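# Unplug the clipped cord from the power strip

## Task

Pull out the plug whose cord is retained by the wire clip on the power strip, finish without either gripper still holding any other loose item, and leave that plug away from the wire clip.

## Robot and tools

Robot: two arms, left_arm and right_arm, each ending in a parallel two-finger gripper. In the scene frame the origin sits at table-top height halfway between the nominal bases, +z points up, +x points out over the table, and left_arm is on the +y side (arm names do not match image sides). Calibrated bases: left_arm at (-0.043, +0.272, +0.030) m, right_arm at (+0.006, -0.304, +0.033) m, each turned only slightly about z. The fingers point along the gripper's +z and open and close along its y. end_effector_position marks the spot between the pads, roughly 1 cm short of the fingertips.

Frames: every hand pose, velocity, target and wrist-camera pose is given in that arm's own base frame. Fixed cameras and the table use the scene frame. All offsets use the arm's base axes, and rotation happens about the Hand target position. Reported positions can be off by a few centimetres, more at long reach.

execute_actions(actions, cameras): actions is a list of actions. Each action is a table of up to 15 rows, one row per 1/30 s step, and a short table repeats its last row for the remaining steps. Every row is a single list of 14 numbers covering both arms: dx, dy, dz, rx, ry, rz, opening for left_arm, then the same seven for right_arm. All values lie in [-1, 1]. The six pose numbers are an offset from the Hand target as it stood when the action began, not from the previous row. 1.0 equals 0.6 m or 180 degrees, and rx, ry, rz together form one rotation vector. Because each action starts from the current Hand target, sending the same offset twice moves the arm twice. Opening is absolute: +1 is fully open (0.094 m), -1 is closed. An arm given six zeros re-requests its Hand target. A 0 in an opening slot is a real command, so repeat the present opening to keep a gripper as it is. An empty actions list returns the full state along with images.

move(target, speed, blend, opening_speed, grip_force, blocking, cameras): target is one 14-number row in the same layout, or a list of up to 15 such rows. Every row is an offset from the same starting Hand targets, not from the row before it. Each gripper follows a straight path. speed is m/s, from 0.002 to 2.9, default 0.25, and turning is capped at twice that in rad/s. The whole move is limited to 10 s. blend, in metres, rounds corners in a list, and 0 means stop at each point. opening_speed is how fast the commanded opening changes per second on the -1..1 scale, minimum 0.2. grip_force is the newton limit per finger pad, 10 to 50, given once or per arm; it persists, and lower values close more slowly. blocking=false returns after 0.5 s while the move keeps running. The result adds a 'move:' line giving the ending (done, off_target, moving, held, fault) and any limits (paced = the pose was clipped, held = a check withheld steps). Moves do not avoid obstacles or the other arm, and the gripper lags and can overshoot, especially when fast or with the arm stretched out. Steer paths around each arm's own base.

wait(seconds 0..10, cameras) lets time pass. stop(cameras) brakes a running move. zoom_image(camera, region [x0,y0,x1,y1], at most 504x504 px) enlarges part of the newest image from cam_high, cam_left_wrist or cam_right_wrist. read_manual(section) returns only licence text. finished_scene(scene) closes the scene and cannot be undone. Make no further calls in the same reply.

Control notes: each step, the commanded orientation is clipped to within 40 degrees of the measured one. Hand target is the last command after that clip. Friction and weight can leave a gripper resting several cm short of its target. Sending zeros asks for it again, and if a gap remains, command the missing distance. To stop pushing against something, set the target back behind the gripper.

Results: grip_measured shows the finger opening on the command scale and can read about 2.5 mm wide when empty. Squeezing a hard part gives a reading a bit under the part's width. grip_effort_nm is the gripper motor effort (negative means closing), not pad force, and it does not return to zero. Joint torques include gravity, have offsets and noise, and joints 1 to 3 wrap at ±28 N m. Joint velocities 'within noise' means the arm is still. A MOTOR HOT line appears at 75 °C. At 90 °C the arm folds up and stays idle, and at 100 °C it falls. Holding loads, reaching far, or pushing toward poses the arm cannot reach all heat the motors.

Cameras: cam_high is fixed and uses scene-frame calibration. The two wrist cameras are in their arm's base frame. All images are 896x504.

Avoid: letting anything fall off the table, dropping or releasing parts that are still moving, fast impacts, hard pushes on fixed or heavy objects, the arms or grippers touching each other (closing one gripper on the other arm's fingers counts), force on the wrist camera cables, and fault stops. To release, command an opening well above grip_measured. Close slowly on anything fragile. A small object may be bumped now and then by outside disturbances. Finish with the plug pulled out and away from the wire clip and both grippers holding nothing loose.

Each tool is called after "Request:" as name([rows], argument=value, ...), one row to a line, values as JSON.

## Session

Request:
execute_actions(actions=[])

Scene clock: 0.00 s.
left_arm: end_effector_position=(+0.2749, -0.1294, +0.2035) grip_measured=+1.000 grip_effort_nm=n/a end_effector_quat_wxyz=(+0.445, -0.076, +0.873, -0.183) | right_arm: end_effector_position=(+0.2823, +0.2511, +0.1829) grip_measured=+1.000 grip_effort_nm=n/a end_effector_quat_wxyz=(+0.411, +0.095, +0.896, +0.137)
Joint positions: left_arm=[-0.582 0.845 0.697 -0.436 -0.235 -0.629 0.094] | right_arm=[0.987 1.367 1.011 -0.483 0.575 0.972 0.094]
Joint velocities: within noise
Joint torques (N m): no reading
Motor temperatures (°C): left_arm=[27 31 37 32 26 29 27] | right_arm=[28 30 36 31 27 28 25]
Heat: left arm: 37 °C; right arm: 36 °C.
Hand target: left_arm +0.2773, -0.1297, +0.2149; +0.458, -0.078, +0.865, -0.189 | right_arm +0.2848, +0.2514, +0.1938; +0.421, +0.100, +0.890, +0.144
Tool commands: left_gripper/opening=+1.0 right_gripper/opening=+1.0

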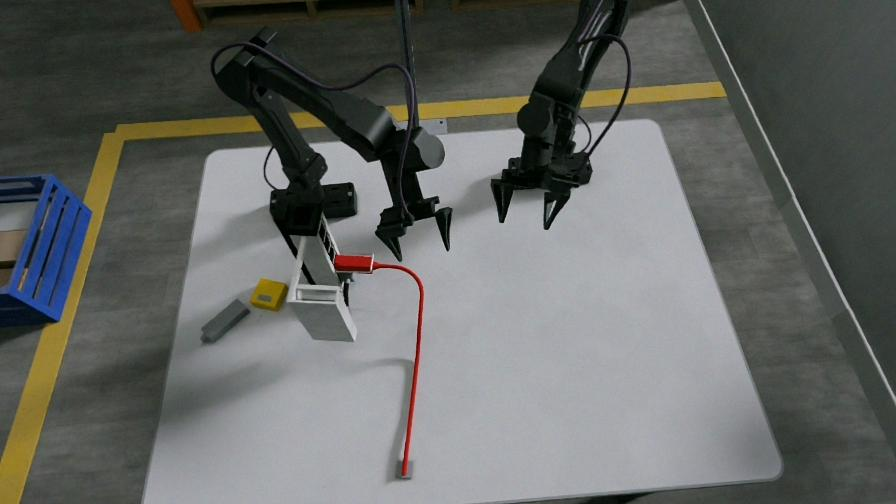

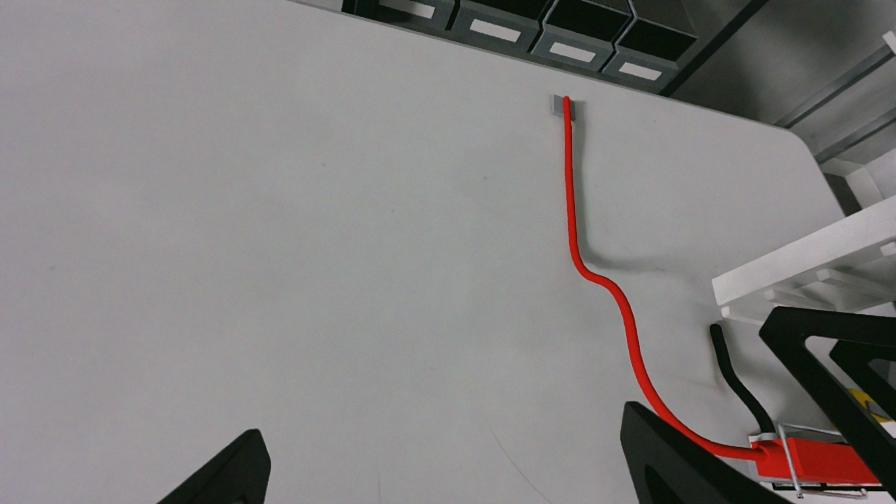

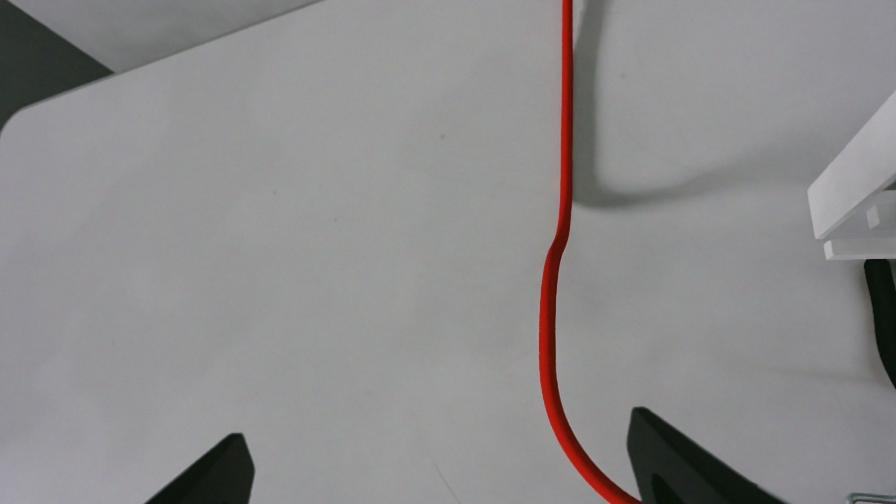

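Request:
zoom_image(camera="cam_high", region=[230, 170, 450, 360])

Request:
zoom_image(camera="cam_left_wrist", region=[600, 250, 896, 504])

Scaled by 2.291 from the camera's 896x504 image, which has a finer 1280x720 frame.

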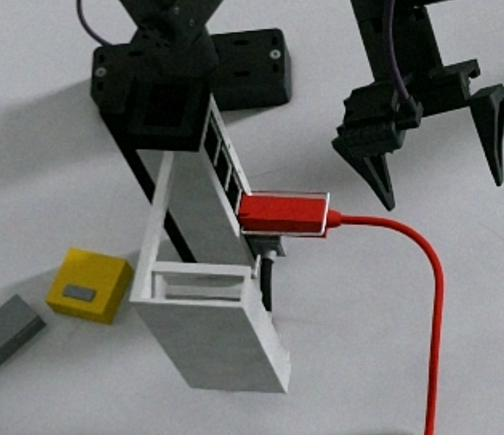

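Scaled by 1.703 from the camera's 896x504 image, which has a finer 1280x720 frame.

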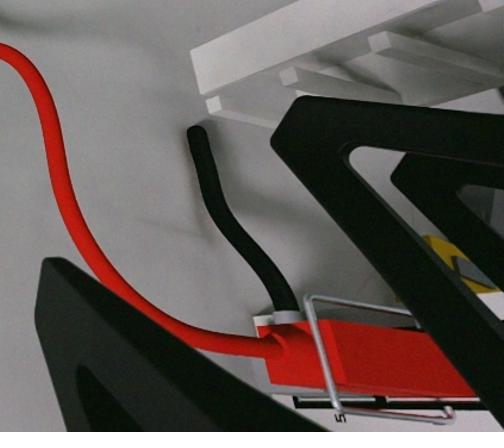

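Request:
move([
  [0,0,0,0,0,0,1,0,0,0.25,0,0,0,1],
  [0,-0.109,0,0.083,-0.119,-0.475,1,-0.1,-0.75,0.25,0,0,-0.5,1],
], blend=[0.03,0], cameras=["all"])

Scene clock: 13.37 s.
left_arm: end_effector_position=(+0.2752, -0.1902, +0.2039) grip_measured=+1.000 grip_effort_nm=-0.02 end_effector_quat_wxyz=(+0.341, +0.608, +0.627, -0.347) | right_arm: end_effector_position=(+0.2227, -0.1949, +0.3327) grip_measured=+1.000 grip_effort_nm=-0.01 end_effector_quat_wxyz=(+0.386, +0.699, +0.569, -0.199)
Joint positions: left_arm=[-0.137 1.531 1.231 -1.045 1 1.279 0.094] | right_arm=[-0.29 1.306 1.616 -1.341 0.758 1.265 0.094]
Joint torques (N m): left_arm=[-0.47 -5.29 7.61 0.5 0.81 0.09] | right_arm=[-0.38 -3.19 9.73 1.15 0.41 -0.04]
Heat: left arm: 38 °C; right arm: 37 °C.
Hand target: left_arm +0.2773, -0.1951, +0.2149; +0.354, +0.612, +0.612, -0.354 | right_arm +0.2249, -0.1986, +0.3438; +0.400, +0.699, +0.559, -0.196
Off the commanded pose: left_arm 0.012 m, 2 deg | right_arm 0.012 m, 2 deg.
move: off_target (left_arm, right_arm)
camera_calibration:
cam_left_wrist: T_world_to_cam=[[-0.999487, 0.0284701, -0.0146595, 0.280663], [0.0318919, 0.843659, -0.535932, 0.313485], [-0.00289036, -0.536124, -0.844134, 0.184454], [0, 0, 0, 1]] pos_world=[0.271055, -0.173575, 0.327825]
cam_right_wrist: T_world_to_cam=[[-0.944791, 0.114519, -0.307009, 0.332397], [0.21996, 0.916119, -0.335178, 0.28931], [0.242872, -0.384203, -0.890731, 0.275641], [0, 0, 0, 1]] pos_world=[0.183464, -0.197206, 0.444541]

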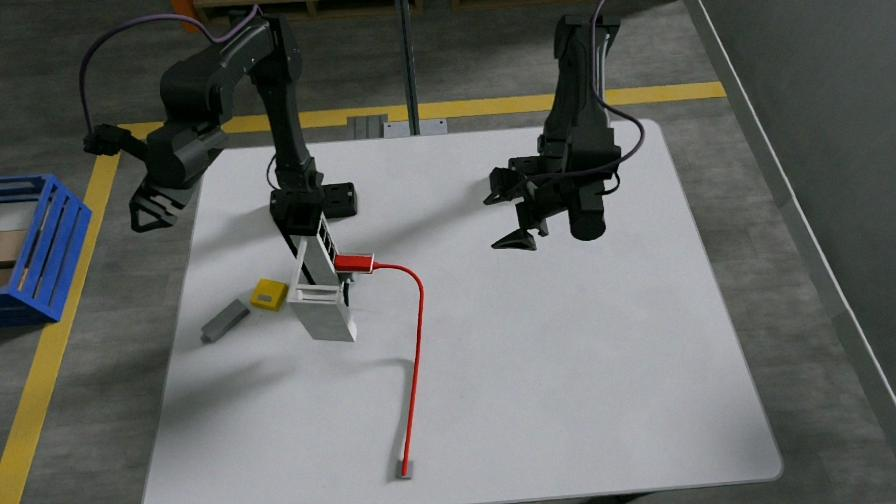

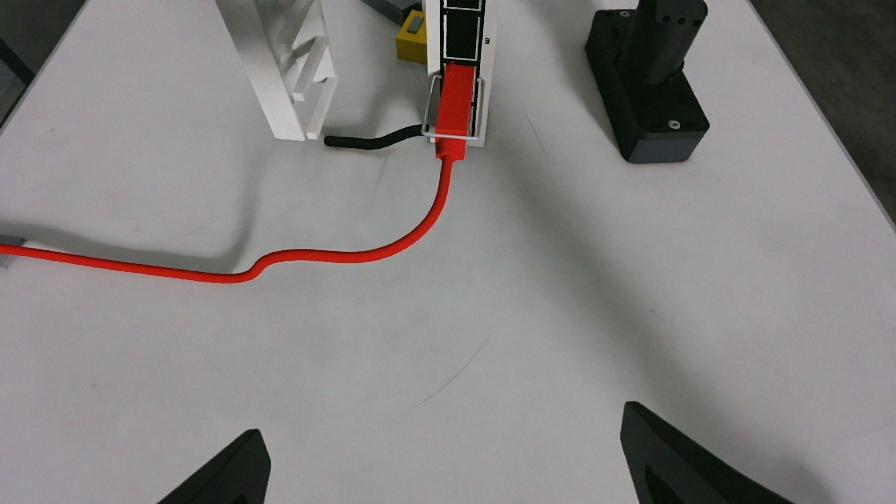

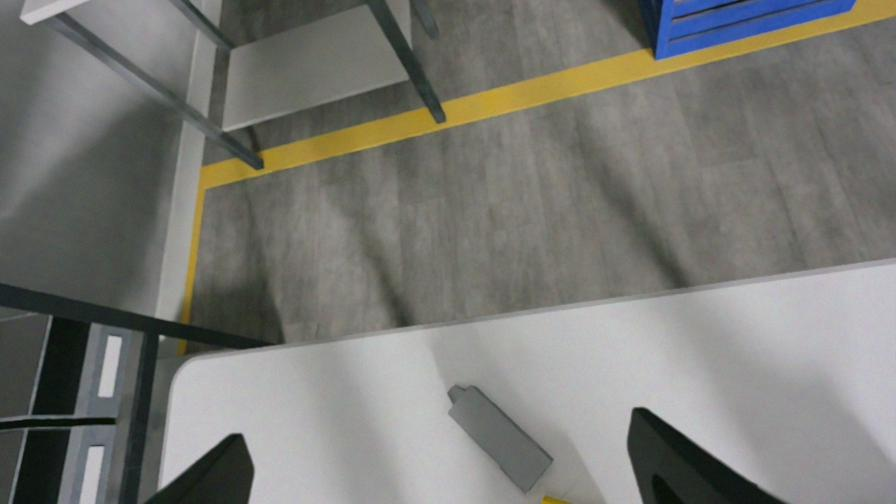

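Request:
zoom_image(camera="cam_left_wrist", region=[300, 0, 600, 200])

Request:
zoom_image(camera="cam_left_wrist", region=[400, 40, 520, 180])

Request:
zoom_image(camera="cam_high", region=[270, 200, 440, 350])

Scaled by 1.680 from the camera's 896x504 image, which has a finer 1280x720 frame.

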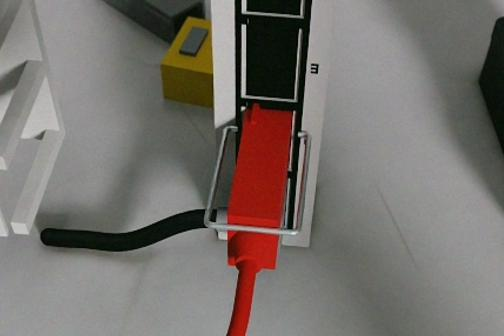

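Scaled by 3.600 from the camera's 896x504 image, which has a finer 1280x720 frame.

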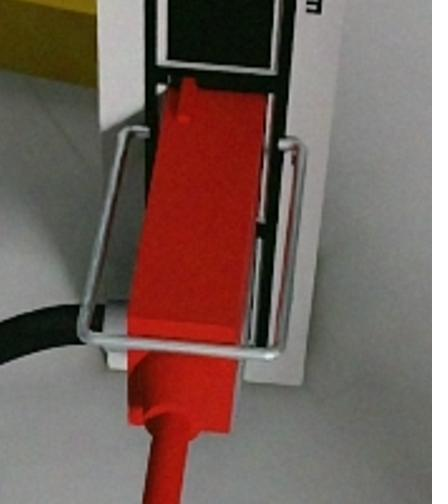

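Scaled by 2.965 from the camera's 896x504 image, which has a finer 1280x720 frame.

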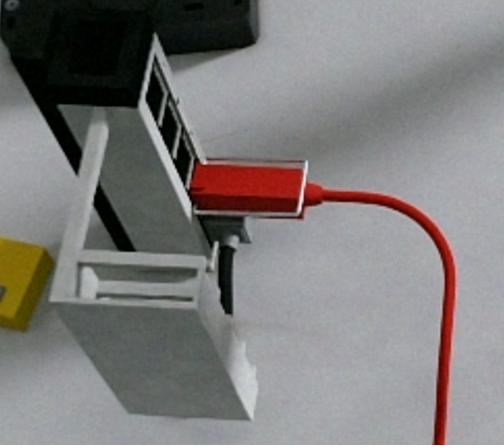

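Request:
move(target=[-0.062,-0.275,-0.173,-0.111,0,0,-1,0,0,0,0,0,0,1], cameras=["cam_left_wrist","cam_high"])

Request:
zoom_image(camera="cam_left_wrist", region=[320, 100, 580, 320])

Request:
zoom_image(camera="cam_high", region=[270, 200, 440, 350])

Scene clock: 33.33 s.
left_arm: end_effector_position=(+0.2412, -0.3587, +0.1113) grip_measured=-0.989 grip_effort_nm=-0.59 end_effector_quat_wxyz=(+0.450, +0.540, +0.546, -0.456) | right_arm: end_effector_position=(+0.2227, -0.1949, +0.3327) grip_measured=+1.000 grip_effort_nm=-0.01 end_effector_quat_wxyz=(+0.386, +0.699, +0.569, -0.199)
Joint positions: left_arm=[-0.648 1.848 0.636 0.916 0.902 0.222 0.001] | right_arm=[-0.29 1.306 1.616 -1.341 0.758 1.265 0.094]
Joint torques (N m): left_arm=[-0.44 -6.67 3.71 1.67 0.12 0] | right_arm=[-0.38 -3.21 9.88 1.09 0.43 -0.08]
Heat: left arm: 39 °C; right arm: 37 °C.
Hand target: left_arm +0.2401, -0.3600, +0.1110; +0.455, +0.541, +0.542, -0.455 | right_arm +0.2249, -0.1986, +0.3438; +0.400, +0.699, +0.559, -0.196
Off the commanded pose: left_arm 0.002 m, 1 deg | right_arm 0.012 m, 2 deg.
move: off_target (right_arm)
camera_calibration:
cam_left_wrist: T_world_to_cam=[[-0.998836, 0.029152, -0.038437, 0.252927], [0.0482345, 0.589852, -0.806069, 0.342136], [-0.000826354, -0.806985, -0.590572, -0.110014], [0, 0, 0, 1]] pos_world=[0.236039, -0.297963, 0.220536]
Images, in order (width x height): cam_high 896x504, cam_left_wrist 896x504.

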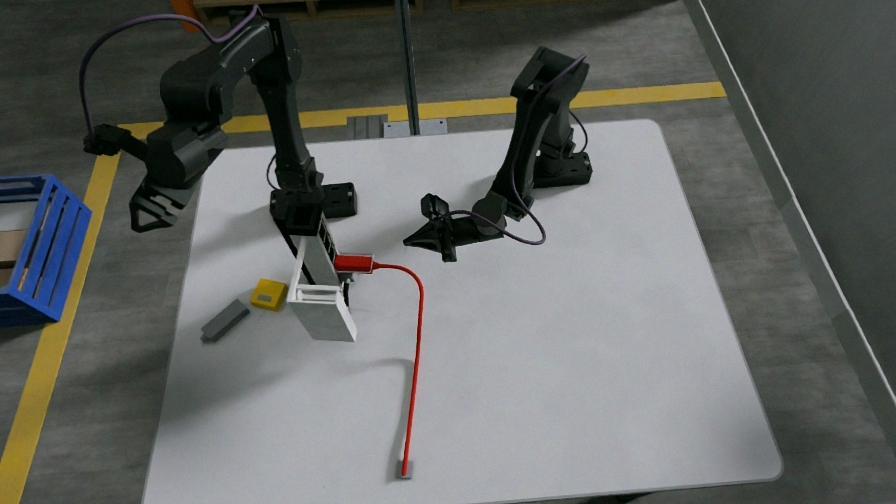

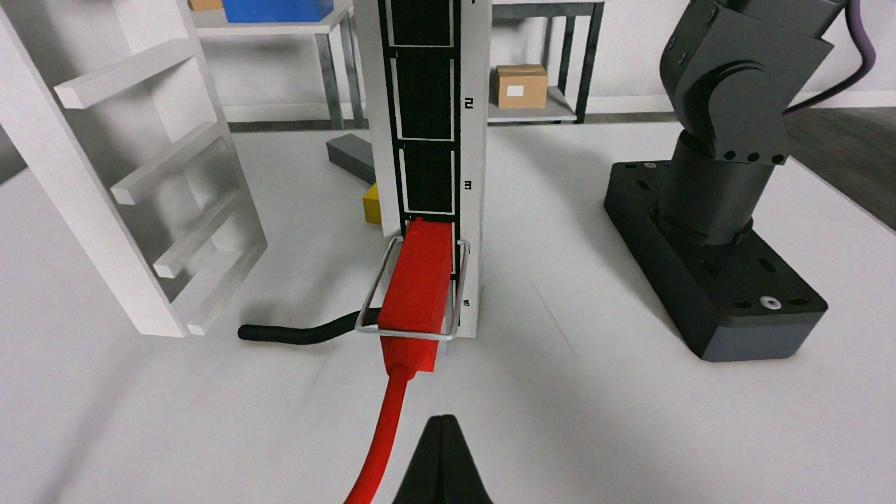

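Scaled by 1.938 from the camera's 896x504 image, which has a finer 1280x720 frame.

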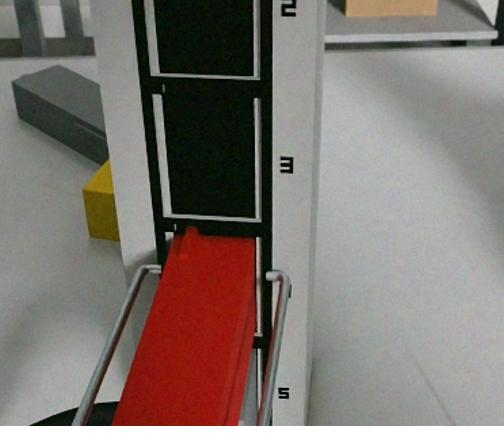

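Scaled by 2.965 from the camera's 896x504 image, which has a finer 1280x720 frame.

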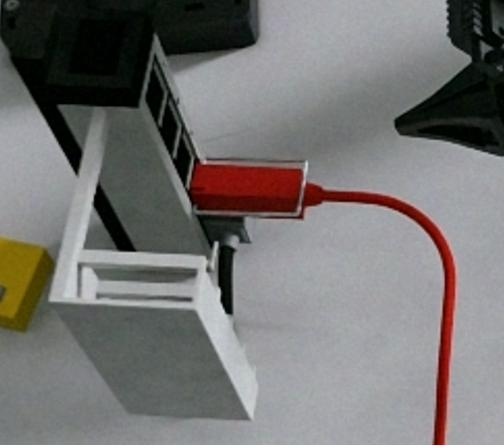

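Request:
move([
  [-0.0135,0,-0.092,0,0,0,-1,0,0,0,0,0,0,1],
  [-0.0135,-0.12,-0.092,0,0,0,-1,0,0,0,0,0,0,1],
], speed=0.15, cameras=["cam_left_wrist","cam_high"])

Request:
zoom_image(camera="cam_left_wrist", region=[320, 200, 580, 450])

Request:
zoom_image(camera="cam_high", region=[300, 200, 440, 320])

Scene clock: 40.90 s.
left_arm: end_effector_position=(+0.2284, -0.4283, +0.0540) grip_measured=-0.989 grip_effort_nm=-0.59 end_effector_quat_wxyz=(+0.448, +0.542, +0.545, -0.456) | right_arm: end_effector_position=(+0.2227, -0.1949, +0.3327) grip_measured=+1.000 grip_effort_nm=-0.01 end_effector_quat_wxyz=(+0.386, +0.699, +0.569, -0.199)
Joint positions: left_arm=[-0.833 2.179 0.78 1.151 0.729 0.155 0.001] | right_arm=[-0.29 1.306 1.616 -1.341 0.758 1.265 0.094]
Joint torques (N m): left_arm=[-0.16 -8.46 4.79 1.58 0.04 0.02] | right_arm=[-0.43 -3.21 10.22 1.12 0.39 -0.06]
Heat: left arm: 38 °C; right arm: 37 °C.
Hand target: left_arm +0.2322, -0.4320, +0.0560; +0.455, +0.541, +0.541, -0.455 | right_arm +0.2249, -0.1986, +0.3438; +0.400, +0.699, +0.559, -0.196
Off the commanded pose: left_arm 0.005 m, 1 deg | right_arm 0.012 m, 2 deg.
move: off_target (right_arm)
camera_calibration:
cam_left_wrist: T_world_to_cam=[[-0.998612, 0.0355132, -0.0388913, 0.242668], [0.052369, 0.591244, -0.80479, 0.337188], [-0.00558645, -0.80571, -0.592284, -0.198314], [0, 0, 0, 1]] pos_world=[0.223565, -0.367762, 0.163345]
Images, in order (width x height): cam_high 896x504, cam_left_wrist 896x504.

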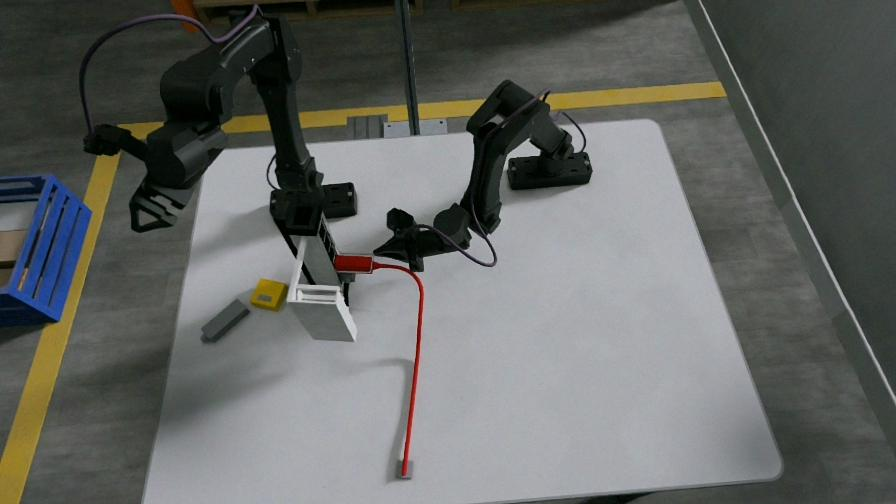

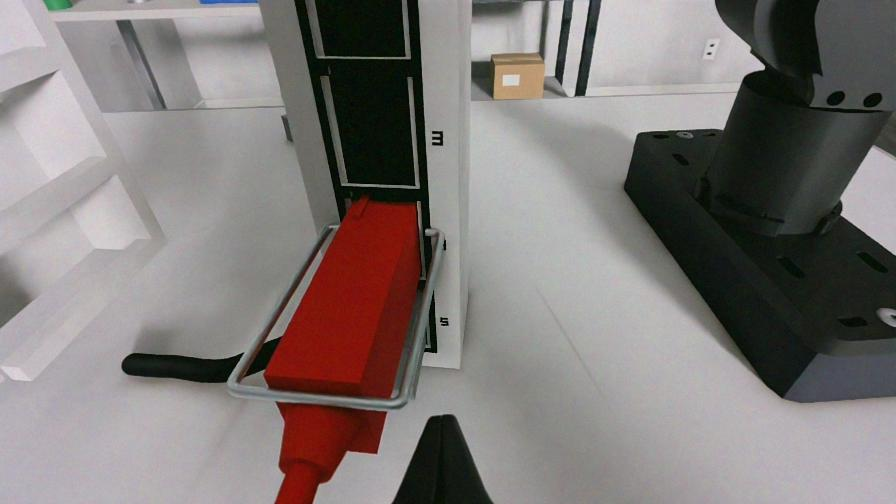

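Scaled by 1.938 from the camera's 896x504 image, which has a finer 1280x720 frame.

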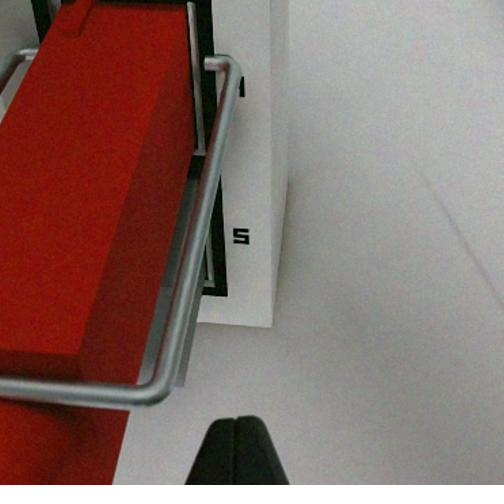

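Scaled by 3.600 from the camera's 896x504 image, which has a finer 1280x720 frame.

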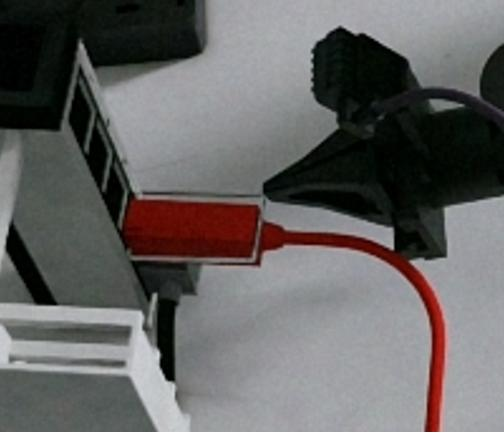

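Request:
move([
  [0.008,-0.02,0,0,0,0,-1,0,0,0,0,0,0,1],
  [0.008,-0.028,0.052,0,0,0,-1,0,0,0,0,0,0,1],
  [0.008,-0.05,0.102,0,0,0,-1,0,0,0,0,0,0,1],
], speed=0.08, blend=[0.0,0.01,0], cameras=["cam_left_wrist","cam_high"])

Request:
zoom_image(camera="cam_high", region=[300, 200, 440, 320])

Scene clock: 48.23 s.
left_arm: end_effector_position=(+0.2278, -0.4454, +0.0635) grip_measured=-0.989 grip_effort_nm=-0.59 end_effector_quat_wxyz=(+0.391, +0.539, +0.595, -0.450) | right_arm: end_effector_position=(+0.2227, -0.1949, +0.3327) grip_measured=+1.000 grip_effort_nm=-0.01 end_effector_quat_wxyz=(+0.386, +0.699, +0.569, -0.199)
Joint positions: left_arm=[-0.87 2.08 0.875 0.823 0.684 0.128 0.001] | right_arm=[-0.29 1.306 1.616 -1.341 0.758 1.265 0.094]
Joint torques (N m): left_arm=[-0.77 -14.53 7.47 2.06 0.09 0.12] | right_arm=[-0.38 -3.19 10.02 1.11 0.42 -0.09]
Heat: left arm: 38 °C; right arm: 37 °C.
Hand target: left_arm +0.2368, -0.4621, +0.1172; +0.455, +0.542, +0.541, -0.455 | right_arm +0.2249, -0.1986, +0.3438; +0.400, +0.699, +0.559, -0.196
Off the commanded pose: left_arm 0.057 m, 10 deg | right_arm 0.012 m, 2 deg.
move: off_target (left_arm, right_arm)
camera_calibration:
cam_left_wrist: T_world_to_cam=[[-0.997413, 0.0220835, 0.0684046, 0.229951], [-0.0354458, 0.676782, -0.735329, 0.408683], [-0.0625337, -0.735852, -0.674249, -0.157143], [0, 0, 0, 1]] pos_world=[0.234016, -0.397302, 0.178834]
Images, in order (width x height): cam_high 896x504, cam_left_wrist 896x504.

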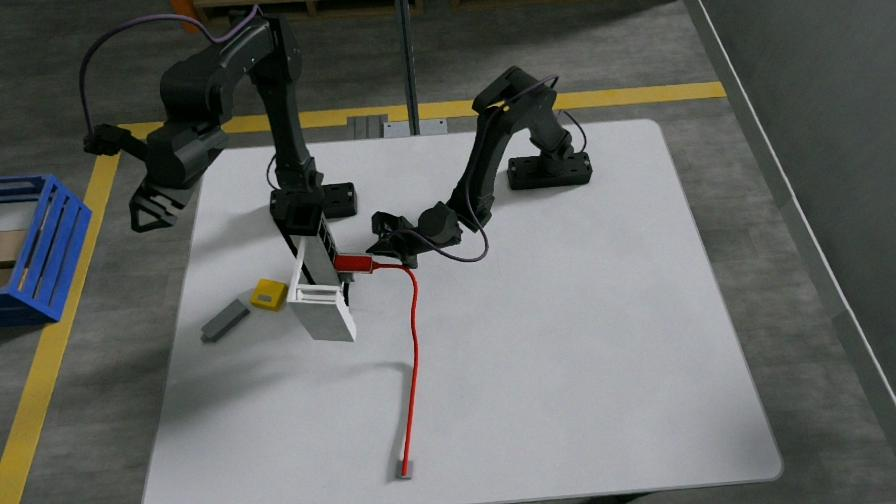

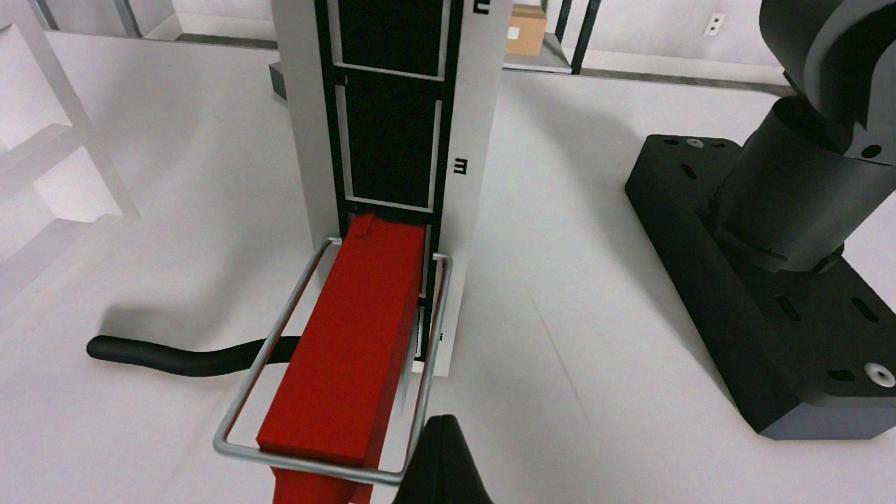

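Scaled by 3.600 from the camera's 896x504 image, which has a finer 1280x720 frame.

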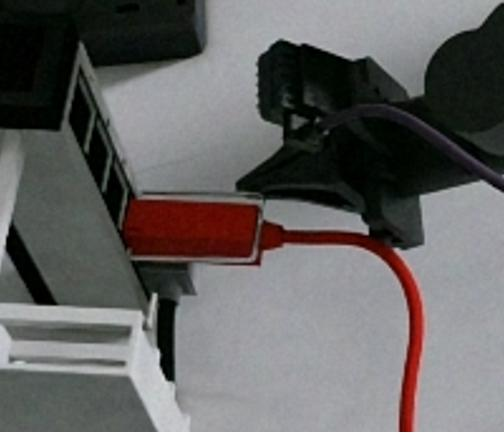

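Request:
zoom_image(camera="cam_left_wrist", region=[320, 350, 520, 504])

Scaled by 2.520 from the camera's 896x504 image, which has a finer 1280x720 frame.

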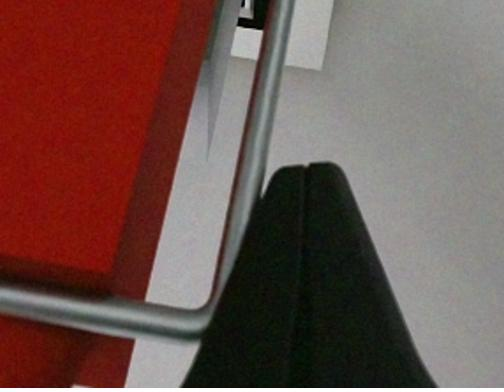

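Request:
move([
  [-0.008,0.05,-0.095,0,0,0,-1,0,0,0,0,0,0,1],
  [-0.008,0.17,-0.07,0,0,0,-1,0,0,0,0,0,0,1],
  [-0.008,0.17,-0.062,0,-0.4925,-0.087,-0.5,0,0,0,0,0,0,1],
], speed=0.15, blend=[0.02,0,0], cameras=["cam_left_wrist","cam_high"])

Scene clock: 64.83 s.
left_arm: end_effector_position=(+0.2328, -0.3599, +0.0665) grip_measured=-0.503 grip_effort_nm=0.13 end_effector_quat_wxyz=(+0.634, +0.773, +0.010, -0.005) | right_arm: end_effector_position=(+0.2227, -0.1949, +0.3327) grip_measured=+1.000 grip_effort_nm=-0.01 end_effector_quat_wxyz=(+0.386, +0.699, +0.569, -0.199)
Joint positions: left_arm=[-0.671 2.015 0.591 1.114 0.871 1.79 0.023] | right_arm=[-0.29 1.306 1.616 -1.341 0.758 1.265 0.094]
Joint torques (N m): left_arm=[0.16 -10.71 2.95 1.43 0.27 -0.02] | right_arm=[-0.57 -3.28 10.07 1.13 0.42 -0.03]
Motor temperatures (°C): left_arm=[27 35 38 37 27 28 27] | right_arm=[28 30 37 33 27 28 25]
Heat: left arm: 38 °C; right arm: 37 °C.
Hand target: left_arm +0.2320, -0.3601, +0.0800; +0.643, +0.766, -0.001, +0.000 | right_arm +0.2249, -0.1986, +0.3438; +0.400, +0.699, +0.559, -0.196
Off the commanded pose: left_arm 0.014 m, 2 deg | right_arm 0.012 m, 2 deg.
move: off_target (left_arm, right_arm); target 3's new opening was sent with left_arm's hand 0.014 m and 2 deg from that target
camera_calibration:
cam_left_wrist: T_world_to_cam=[[0.032933, 0.217366, -0.975534, 0.132688], [0.897952, 0.422152, 0.124377, -0.0128525], [0.438859, -0.880079, -0.181282, -0.293301], [0, 0, 0, 1]] pos_world=[0.135889, -0.281544, 0.0778705]
Images, in order (width x height): cam_high 896x504, cam_left_wrist 896x504.

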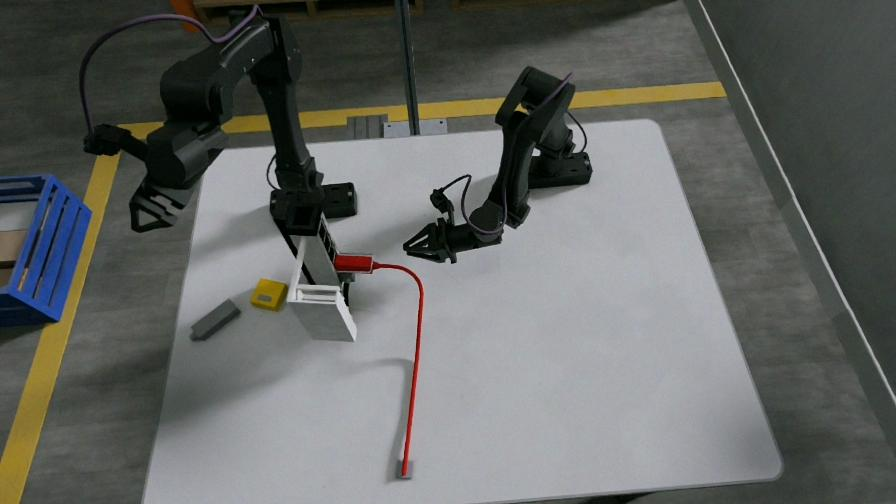

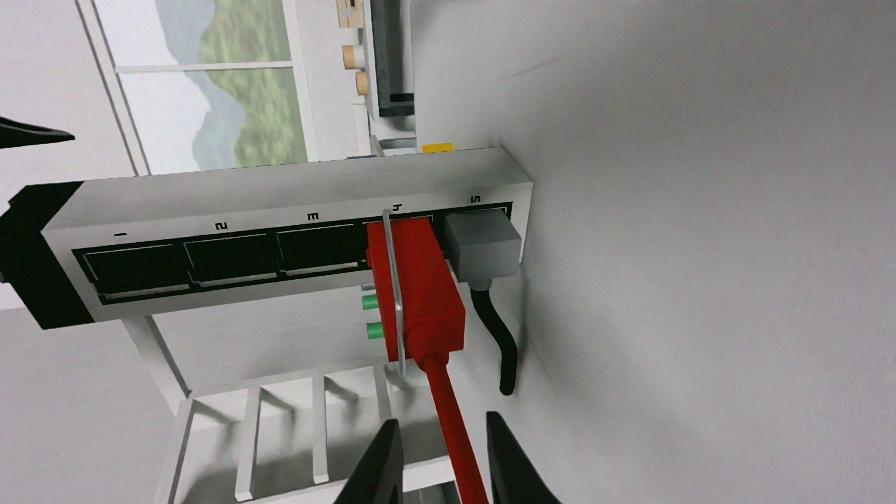

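Request:
zoom_image(camera="cam_left_wrist", region=[330, 180, 540, 400])

Scaled by 2.291 from the camera's 896x504 image, which has a finer 1280x720 frame.

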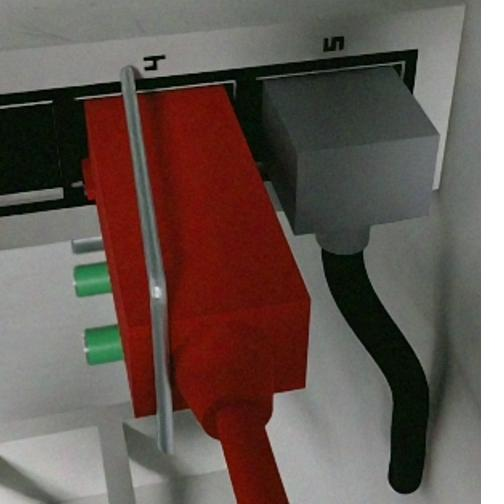

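Request:
move([
  [0,-0.02,0.007,0,0,0,-0.5,0,0,0,0,0,0,1],
  [0,-0.15,0.007,0,0,0,-0.5,0,0,0,0,0,0,1],
], speed=0.12, cameras=["cam_left_wrist","cam_high"])

Request:
zoom_image(camera="cam_left_wrist", region=[280, 180, 580, 504])

Scene clock: 72.67 s.
left_arm: end_effector_position=(+0.2300, -0.4464, +0.0848) grip_measured=-0.503 grip_effort_nm=0.13 end_effector_quat_wxyz=(+0.643, +0.766, -0.005, +0.004) | right_arm: end_effector_position=(+0.2227, -0.1949, +0.3327) grip_measured=+1.000 grip_effort_nm=-0.01 end_effector_quat_wxyz=(+0.386, +0.699, +0.569, -0.199)
Joint positions: left_arm=[-0.866 2.098 0.839 1.031 0.691 1.73 0.023] | right_arm=[-0.29 1.306 1.616 -1.341 0.758 1.265 0.094]
Joint torques (N m): left_arm=[-0.18 -8.46 5.57 1.45 0.11 -0.15] | right_arm=[-0.28 -3.03 9.84 1.17 0.39 -0.08]
Heat: left arm: 38 °C; right arm: 37 °C.
Hand target: left_arm +0.2320, -0.4501, +0.0842; +0.642, +0.766, -0.001, +0.000 | right_arm +0.2249, -0.1986, +0.3438; +0.400, +0.699, +0.559, -0.196
Off the commanded pose: left_arm 0.004 m, 1 deg | right_arm 0.012 m, 2 deg.
move: off_target (right_arm)
camera_calibration:
cam_left_wrist: T_world_to_cam=[[0.0679263, 0.194402, -0.978567, 0.151369], [0.897471, 0.416542, 0.145047, 0.0197724], [0.435812, -0.888088, -0.146176, -0.370758], [0, 0, 0, 1]] pos_world=[0.133554, -0.366928, 0.0910612]
Images, in order (width x height): cam_high 896x504, cam_left_wrist 896x504.

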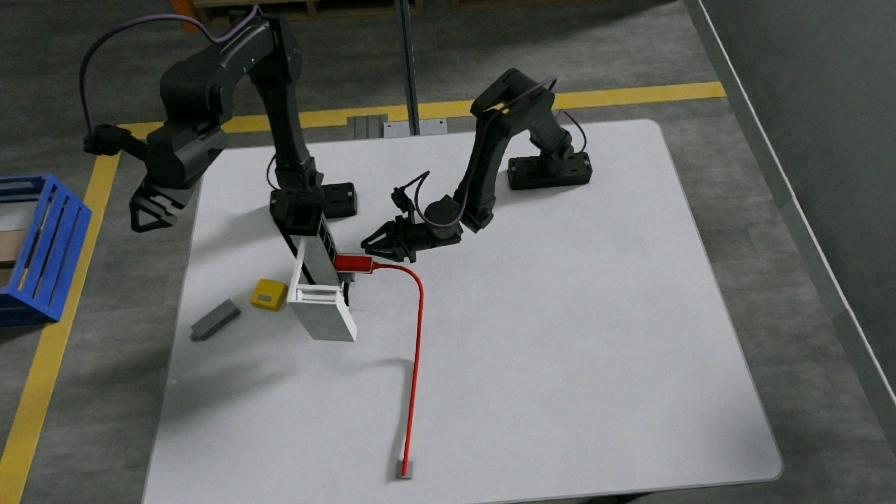

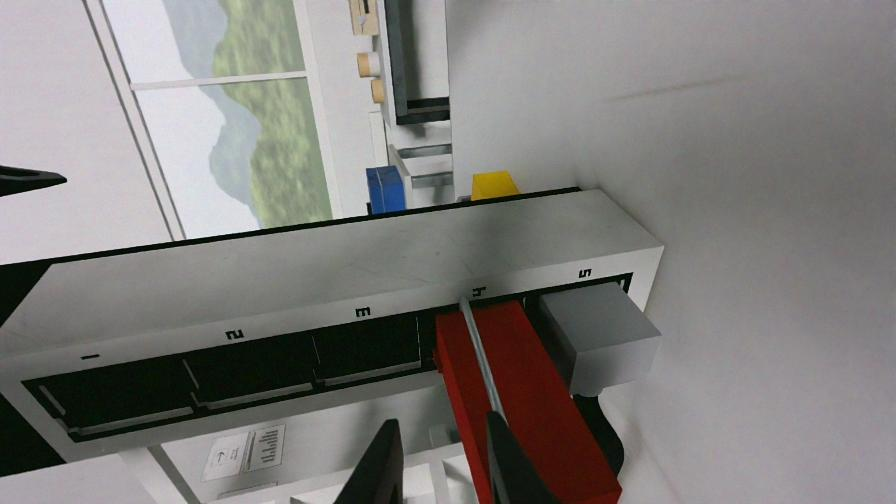

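Scaled by 1.556 from the camera's 896x504 image, which has a finer 1280x720 frame.

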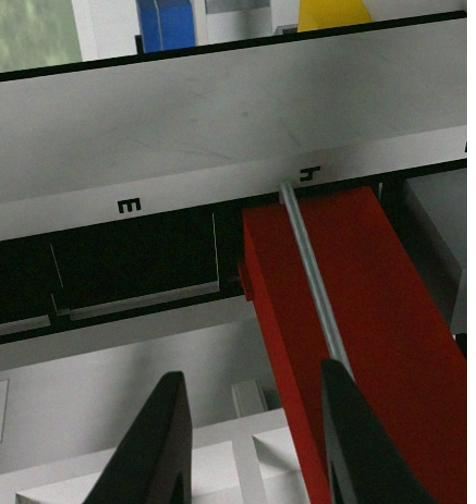

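Request:
move([
  [0,0.09,0,0,0,0,-0.5,0,0,0,0,0,0,1],
  [0.003,0.09,-0.022,0,0,0,-0.5,0,0,0,0,0,0,1],
], speed=0.12)

Scene clock: 75.30 s.
left_arm: end_effector_position=(+0.2342, -0.3965, +0.0697) grip_measured=-0.503 grip_effort_nm=0.12 end_effector_quat_wxyz=(+0.637, +0.771, +0.006, +0.001) | right_arm: end_effector_position=(+0.2227, -0.1949, +0.3327) grip_measured=+1.000 grip_effort_nm=-0.01 end_effector_quat_wxyz=(+0.386, +0.699, +0.569, -0.199)
Joint positions: left_arm=[-0.759 2.065 0.69 1.105 0.784 1.758 0.023] | right_arm=[-0.29 1.306 1.616 -1.341 0.758 1.265 0.094]
Joint torques (N m): left_arm=[0.36 -7.64 3.49 1.71 0.32 -0.04] | right_arm=[-0.35 -3.18 9.94 1.09 0.42 -0.08]
Heat: left arm: 38 °C; right arm: 37 °C.
Hand target: left_arm +0.2338, -0.3961, +0.0709; +0.642, +0.766, -0.001, +0.000 | right_arm +0.2249, -0.1986, +0.3438; +0.400, +0.699, +0.559, -0.196
Off the commanded pose: left_arm 0.001 m, 1 deg | right_arm 0.012 m, 2 deg.
move: off_target (right_arm)

Good. Advance.

Request:
move(target=[0.002,-0.09,0,0,0,0,-0.5,0,0,0,0,0,0,1], speed=0.1, cameras=["cam_left_wrist"])

Request:
zoom_image(camera="cam_left_wrist", region=[280, 250, 580, 504])

Scene clock: 77.60 s.
left_arm: end_effector_position=(+0.2328, -0.4461, +0.0705) grip_measured=-0.503 grip_effort_nm=0.12 end_effector_quat_wxyz=(+0.641, +0.768, -0.003, +0.002) | right_arm: end_effector_position=(+0.2227, -0.1949, +0.3327) grip_measured=+1.000 grip_effort_nm=-0.01 end_effector_quat_wxyz=(+0.386, +0.699, +0.569, -0.199)
Joint positions: left_arm=[-0.859 2.15 0.847 1.068 0.699 1.731 0.023] | right_arm=[-0.29 1.306 1.616 -1.341 0.758 1.265 0.094]
Joint torques (N m): left_arm=[-0.2 -8.62 5.45 1.49 0.1 -0.16] | right_arm=[-0.28 -3.28 9.85 1.15 0.43 -0.04]
Heat: left arm: 38 °C; right arm: 37 °C.
Hand target: left_arm +0.2352, -0.4500, +0.0709; +0.642, +0.766, +0.000, +0.000 | right_arm +0.2249, -0.1986, +0.3438; +0.400, +0.699, +0.559, -0.196
Off the commanded pose: left_arm 0.005 m, 0 deg | right_arm 0.012 m, 2 deg.
move: off_target (right_arm)
camera_calibration:
cam_left_wrist: T_world_to_cam=[[0.0629539, 0.198867, -0.978002, 0.140283], [0.898509, 0.415259, 0.142276, 0.0184523], [0.434418, -0.8877, -0.152542, -0.372833], [0, 0, 0, 1]] pos_world=[0.136554, -0.366524, 0.0776989]
Images, in order (width x height): cam_left_wrist 896x504.

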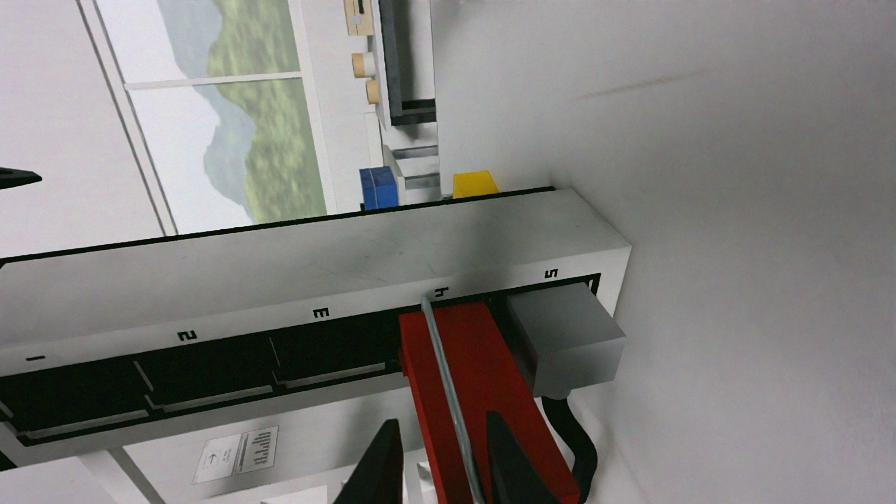

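Scaled by 1.680 from the camera's 896x504 image, which has a finer 1280x720 frame.

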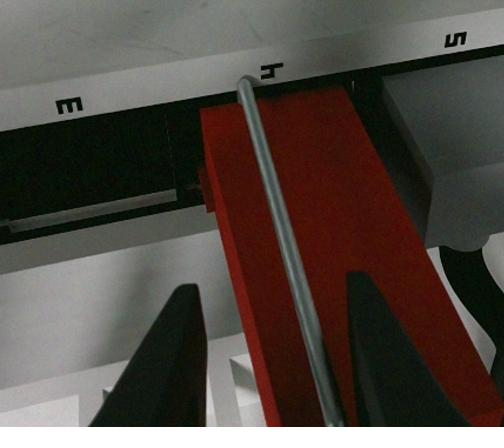

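Request:
move([
  [0,0,0.0,0,0,0,-0.75,0,0,0,0,0,0,1],
  [0,0,0.035,-0.06,0,0,-0.75,0,0,0,0,0,0,1],
  [0,-0.017,0.08,-0.13,0,0,-0.75,0,0,0,0,0,0,1],
], speed=0.06, blend=[0,0.01,0], cameras=["cam_left_wrist","cam_high"])

Request:
zoom_image(camera="cam_left_wrist", region=[280, 250, 580, 504])

Scene clock: 84.57 s.
left_arm: end_effector_position=(+0.2310, -0.4507, +0.0740) grip_measured=-0.747 grip_effort_nm=-0.15 end_effector_quat_wxyz=(+0.706, +0.706, +0.036, -0.039) | right_arm: end_effector_position=(+0.2227, -0.1949, +0.3327) grip_measured=+1.000 grip_effort_nm=-0.01 end_effector_quat_wxyz=(+0.386, +0.699, +0.569, -0.199)
Joint positions: left_arm=[-0.865 2.323 0.858 1.465 0.711 1.466 0.012] | right_arm=[-0.29 1.306 1.616 -1.341 0.758 1.265 0.094]
Joint torques (N m): left_arm=[-0.77 -11.29 6.53 2.63 -0.07 -0.12] | right_arm=[-0.58 -3.19 9.8 1.13 0.39 -0.04]
Heat: left arm: 39 °C; right arm: 37 °C.
Hand target: left_arm +0.2351, -0.4602, +0.1190; +0.785, +0.620, +0.000, +0.000 | right_arm +0.2249, -0.1986, +0.3438; +0.400, +0.699, +0.559, -0.196
Off the commanded pose: left_arm 0.046 m, 15 deg | right_arm 0.012 m, 2 deg.
joint sent to its limit (left arm) — joint 4 (wrist pitch), upper limit. The joint targets are off in orientation, not in position.
move: off_target (left_arm, right_arm)
camera_calibration:
cam_left_wrist: T_world_to_cam=[[-0.0497461, 0.021517, -0.99853, 0.0923644], [0.901851, 0.430575, -0.0356513, 0.0408701], [0.429175, -0.902298, -0.0408245, -0.38934], [0, 0, 0, 1]] pos_world=[0.134831, -0.370886, 0.0777911]
Images, in order (width x height): cam_high 896x504, cam_left_wrist 896x504.

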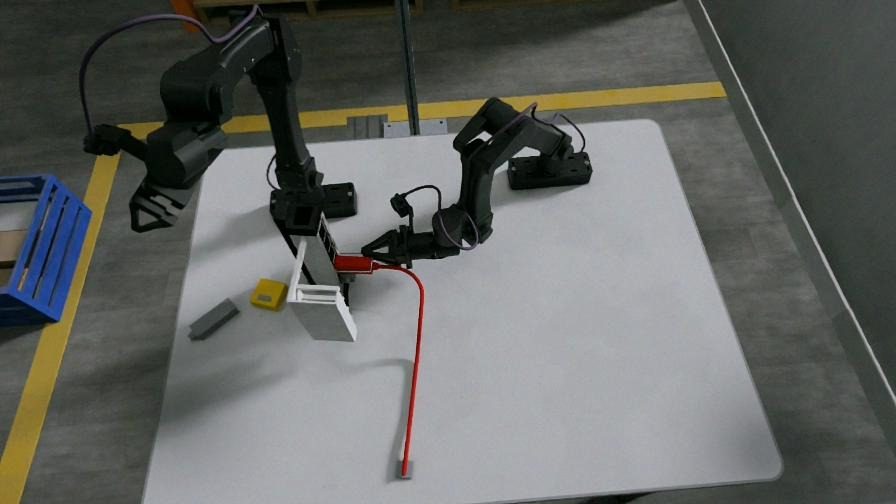

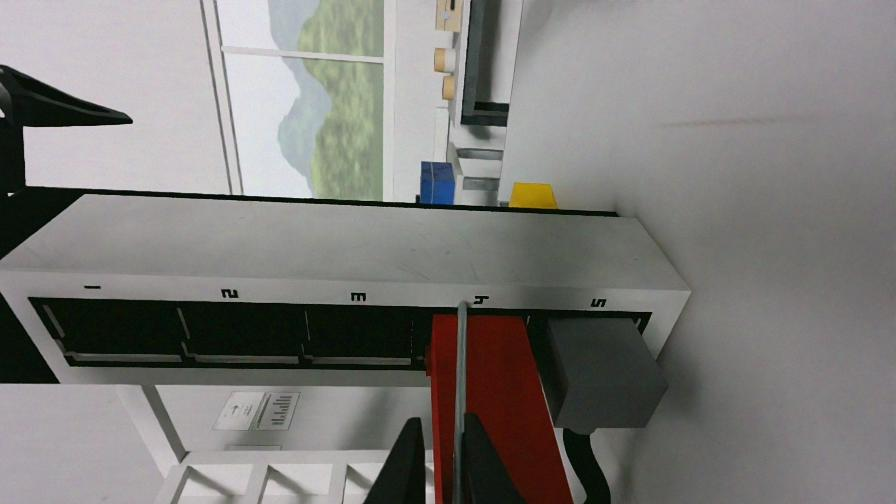

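Scaled by 1.680 from the camera's 896x504 image, which has a finer 1280x720 frame.

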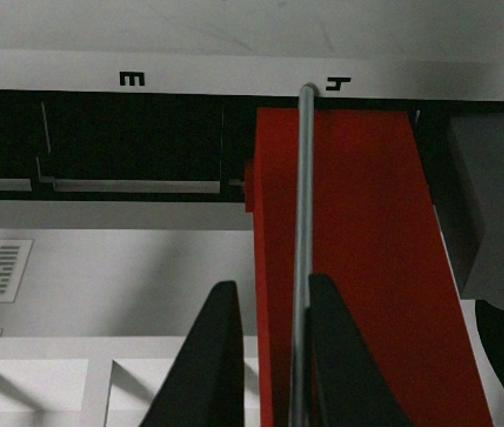

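Request:
move([
  [0,0.033,-0.075,0.13,0,0,-0.75,0,0,0,0,0,0,1],
  [0,0.03,0.02,0.11,0,0,-0.75,0,0,0,0,0,0,1],
  [0,0.02,0.08,0.11,0,0,-0.75,0,0,0,0,0,0,1],
], speed=0.06, blend=[0,0.01,0], cameras=["cam_left_wrist"])

Scene clock: 94.33 s.
left_arm: end_effector_position=(+0.2353, -0.4444, +0.1414) grip_measured=-0.747 grip_effort_nm=-0.15 end_effector_quat_wxyz=(+0.650, +0.760, +0.011, -0.008) | right_arm: end_effector_position=(+0.2227, -0.1949, +0.3327) grip_measured=+1.000 grip_effort_nm=-0.01 end_effector_quat_wxyz=(+0.386, +0.699, +0.569, -0.199)
Joint positions: left_arm=[-0.851 1.926 0.879 0.841 0.707 1.679 0.012] | right_arm=[-0.29 1.306 1.616 -1.341 0.758 1.265 0.094]
Joint torques (N m): left_arm=[-0.42 -11.9 6.57 1.52 0.13 -0.12] | right_arm=[-0.32 -3.28 9.95 1.13 0.44 -0.08]
Heat: left arm: 41 °C; right arm: 37 °C.
Hand target: left_arm +0.2351, -0.4482, +0.1669; +0.666, +0.746, -0.001, +0.000 | right_arm +0.2249, -0.1986, +0.3438; +0.400, +0.699, +0.559, -0.196
Off the commanded pose: left_arm 0.026 m, 3 deg | right_arm 0.012 m, 2 deg.
move: off_target (left_arm, right_arm)
camera_calibration:
cam_left_wrist: T_world_to_cam=[[0.0280224, 0.176535, -0.983895, 0.208304], [0.898894, 0.426115, 0.102057, 0.0158761], [0.437269, -0.887278, -0.146745, -0.362932], [0, 0, 0, 1]] pos_world=[0.138591, -0.36556, 0.15007]
Images, in order (width x height): cam_left_wrist 896x504.

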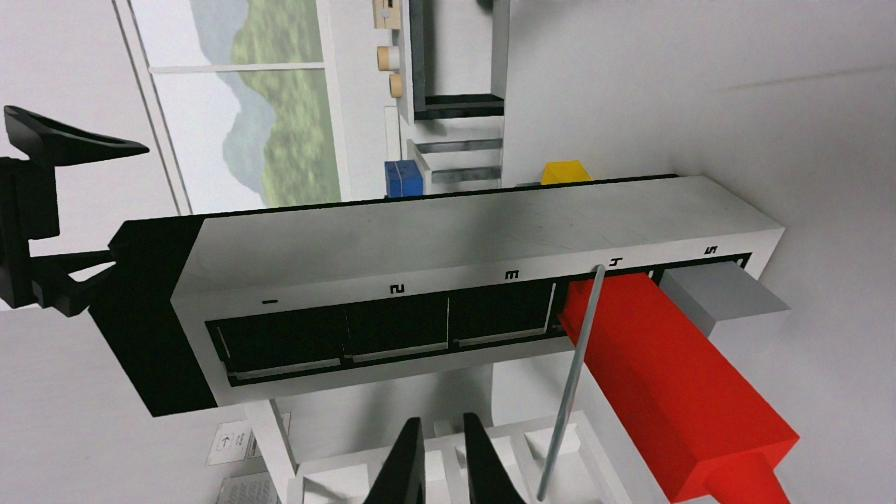

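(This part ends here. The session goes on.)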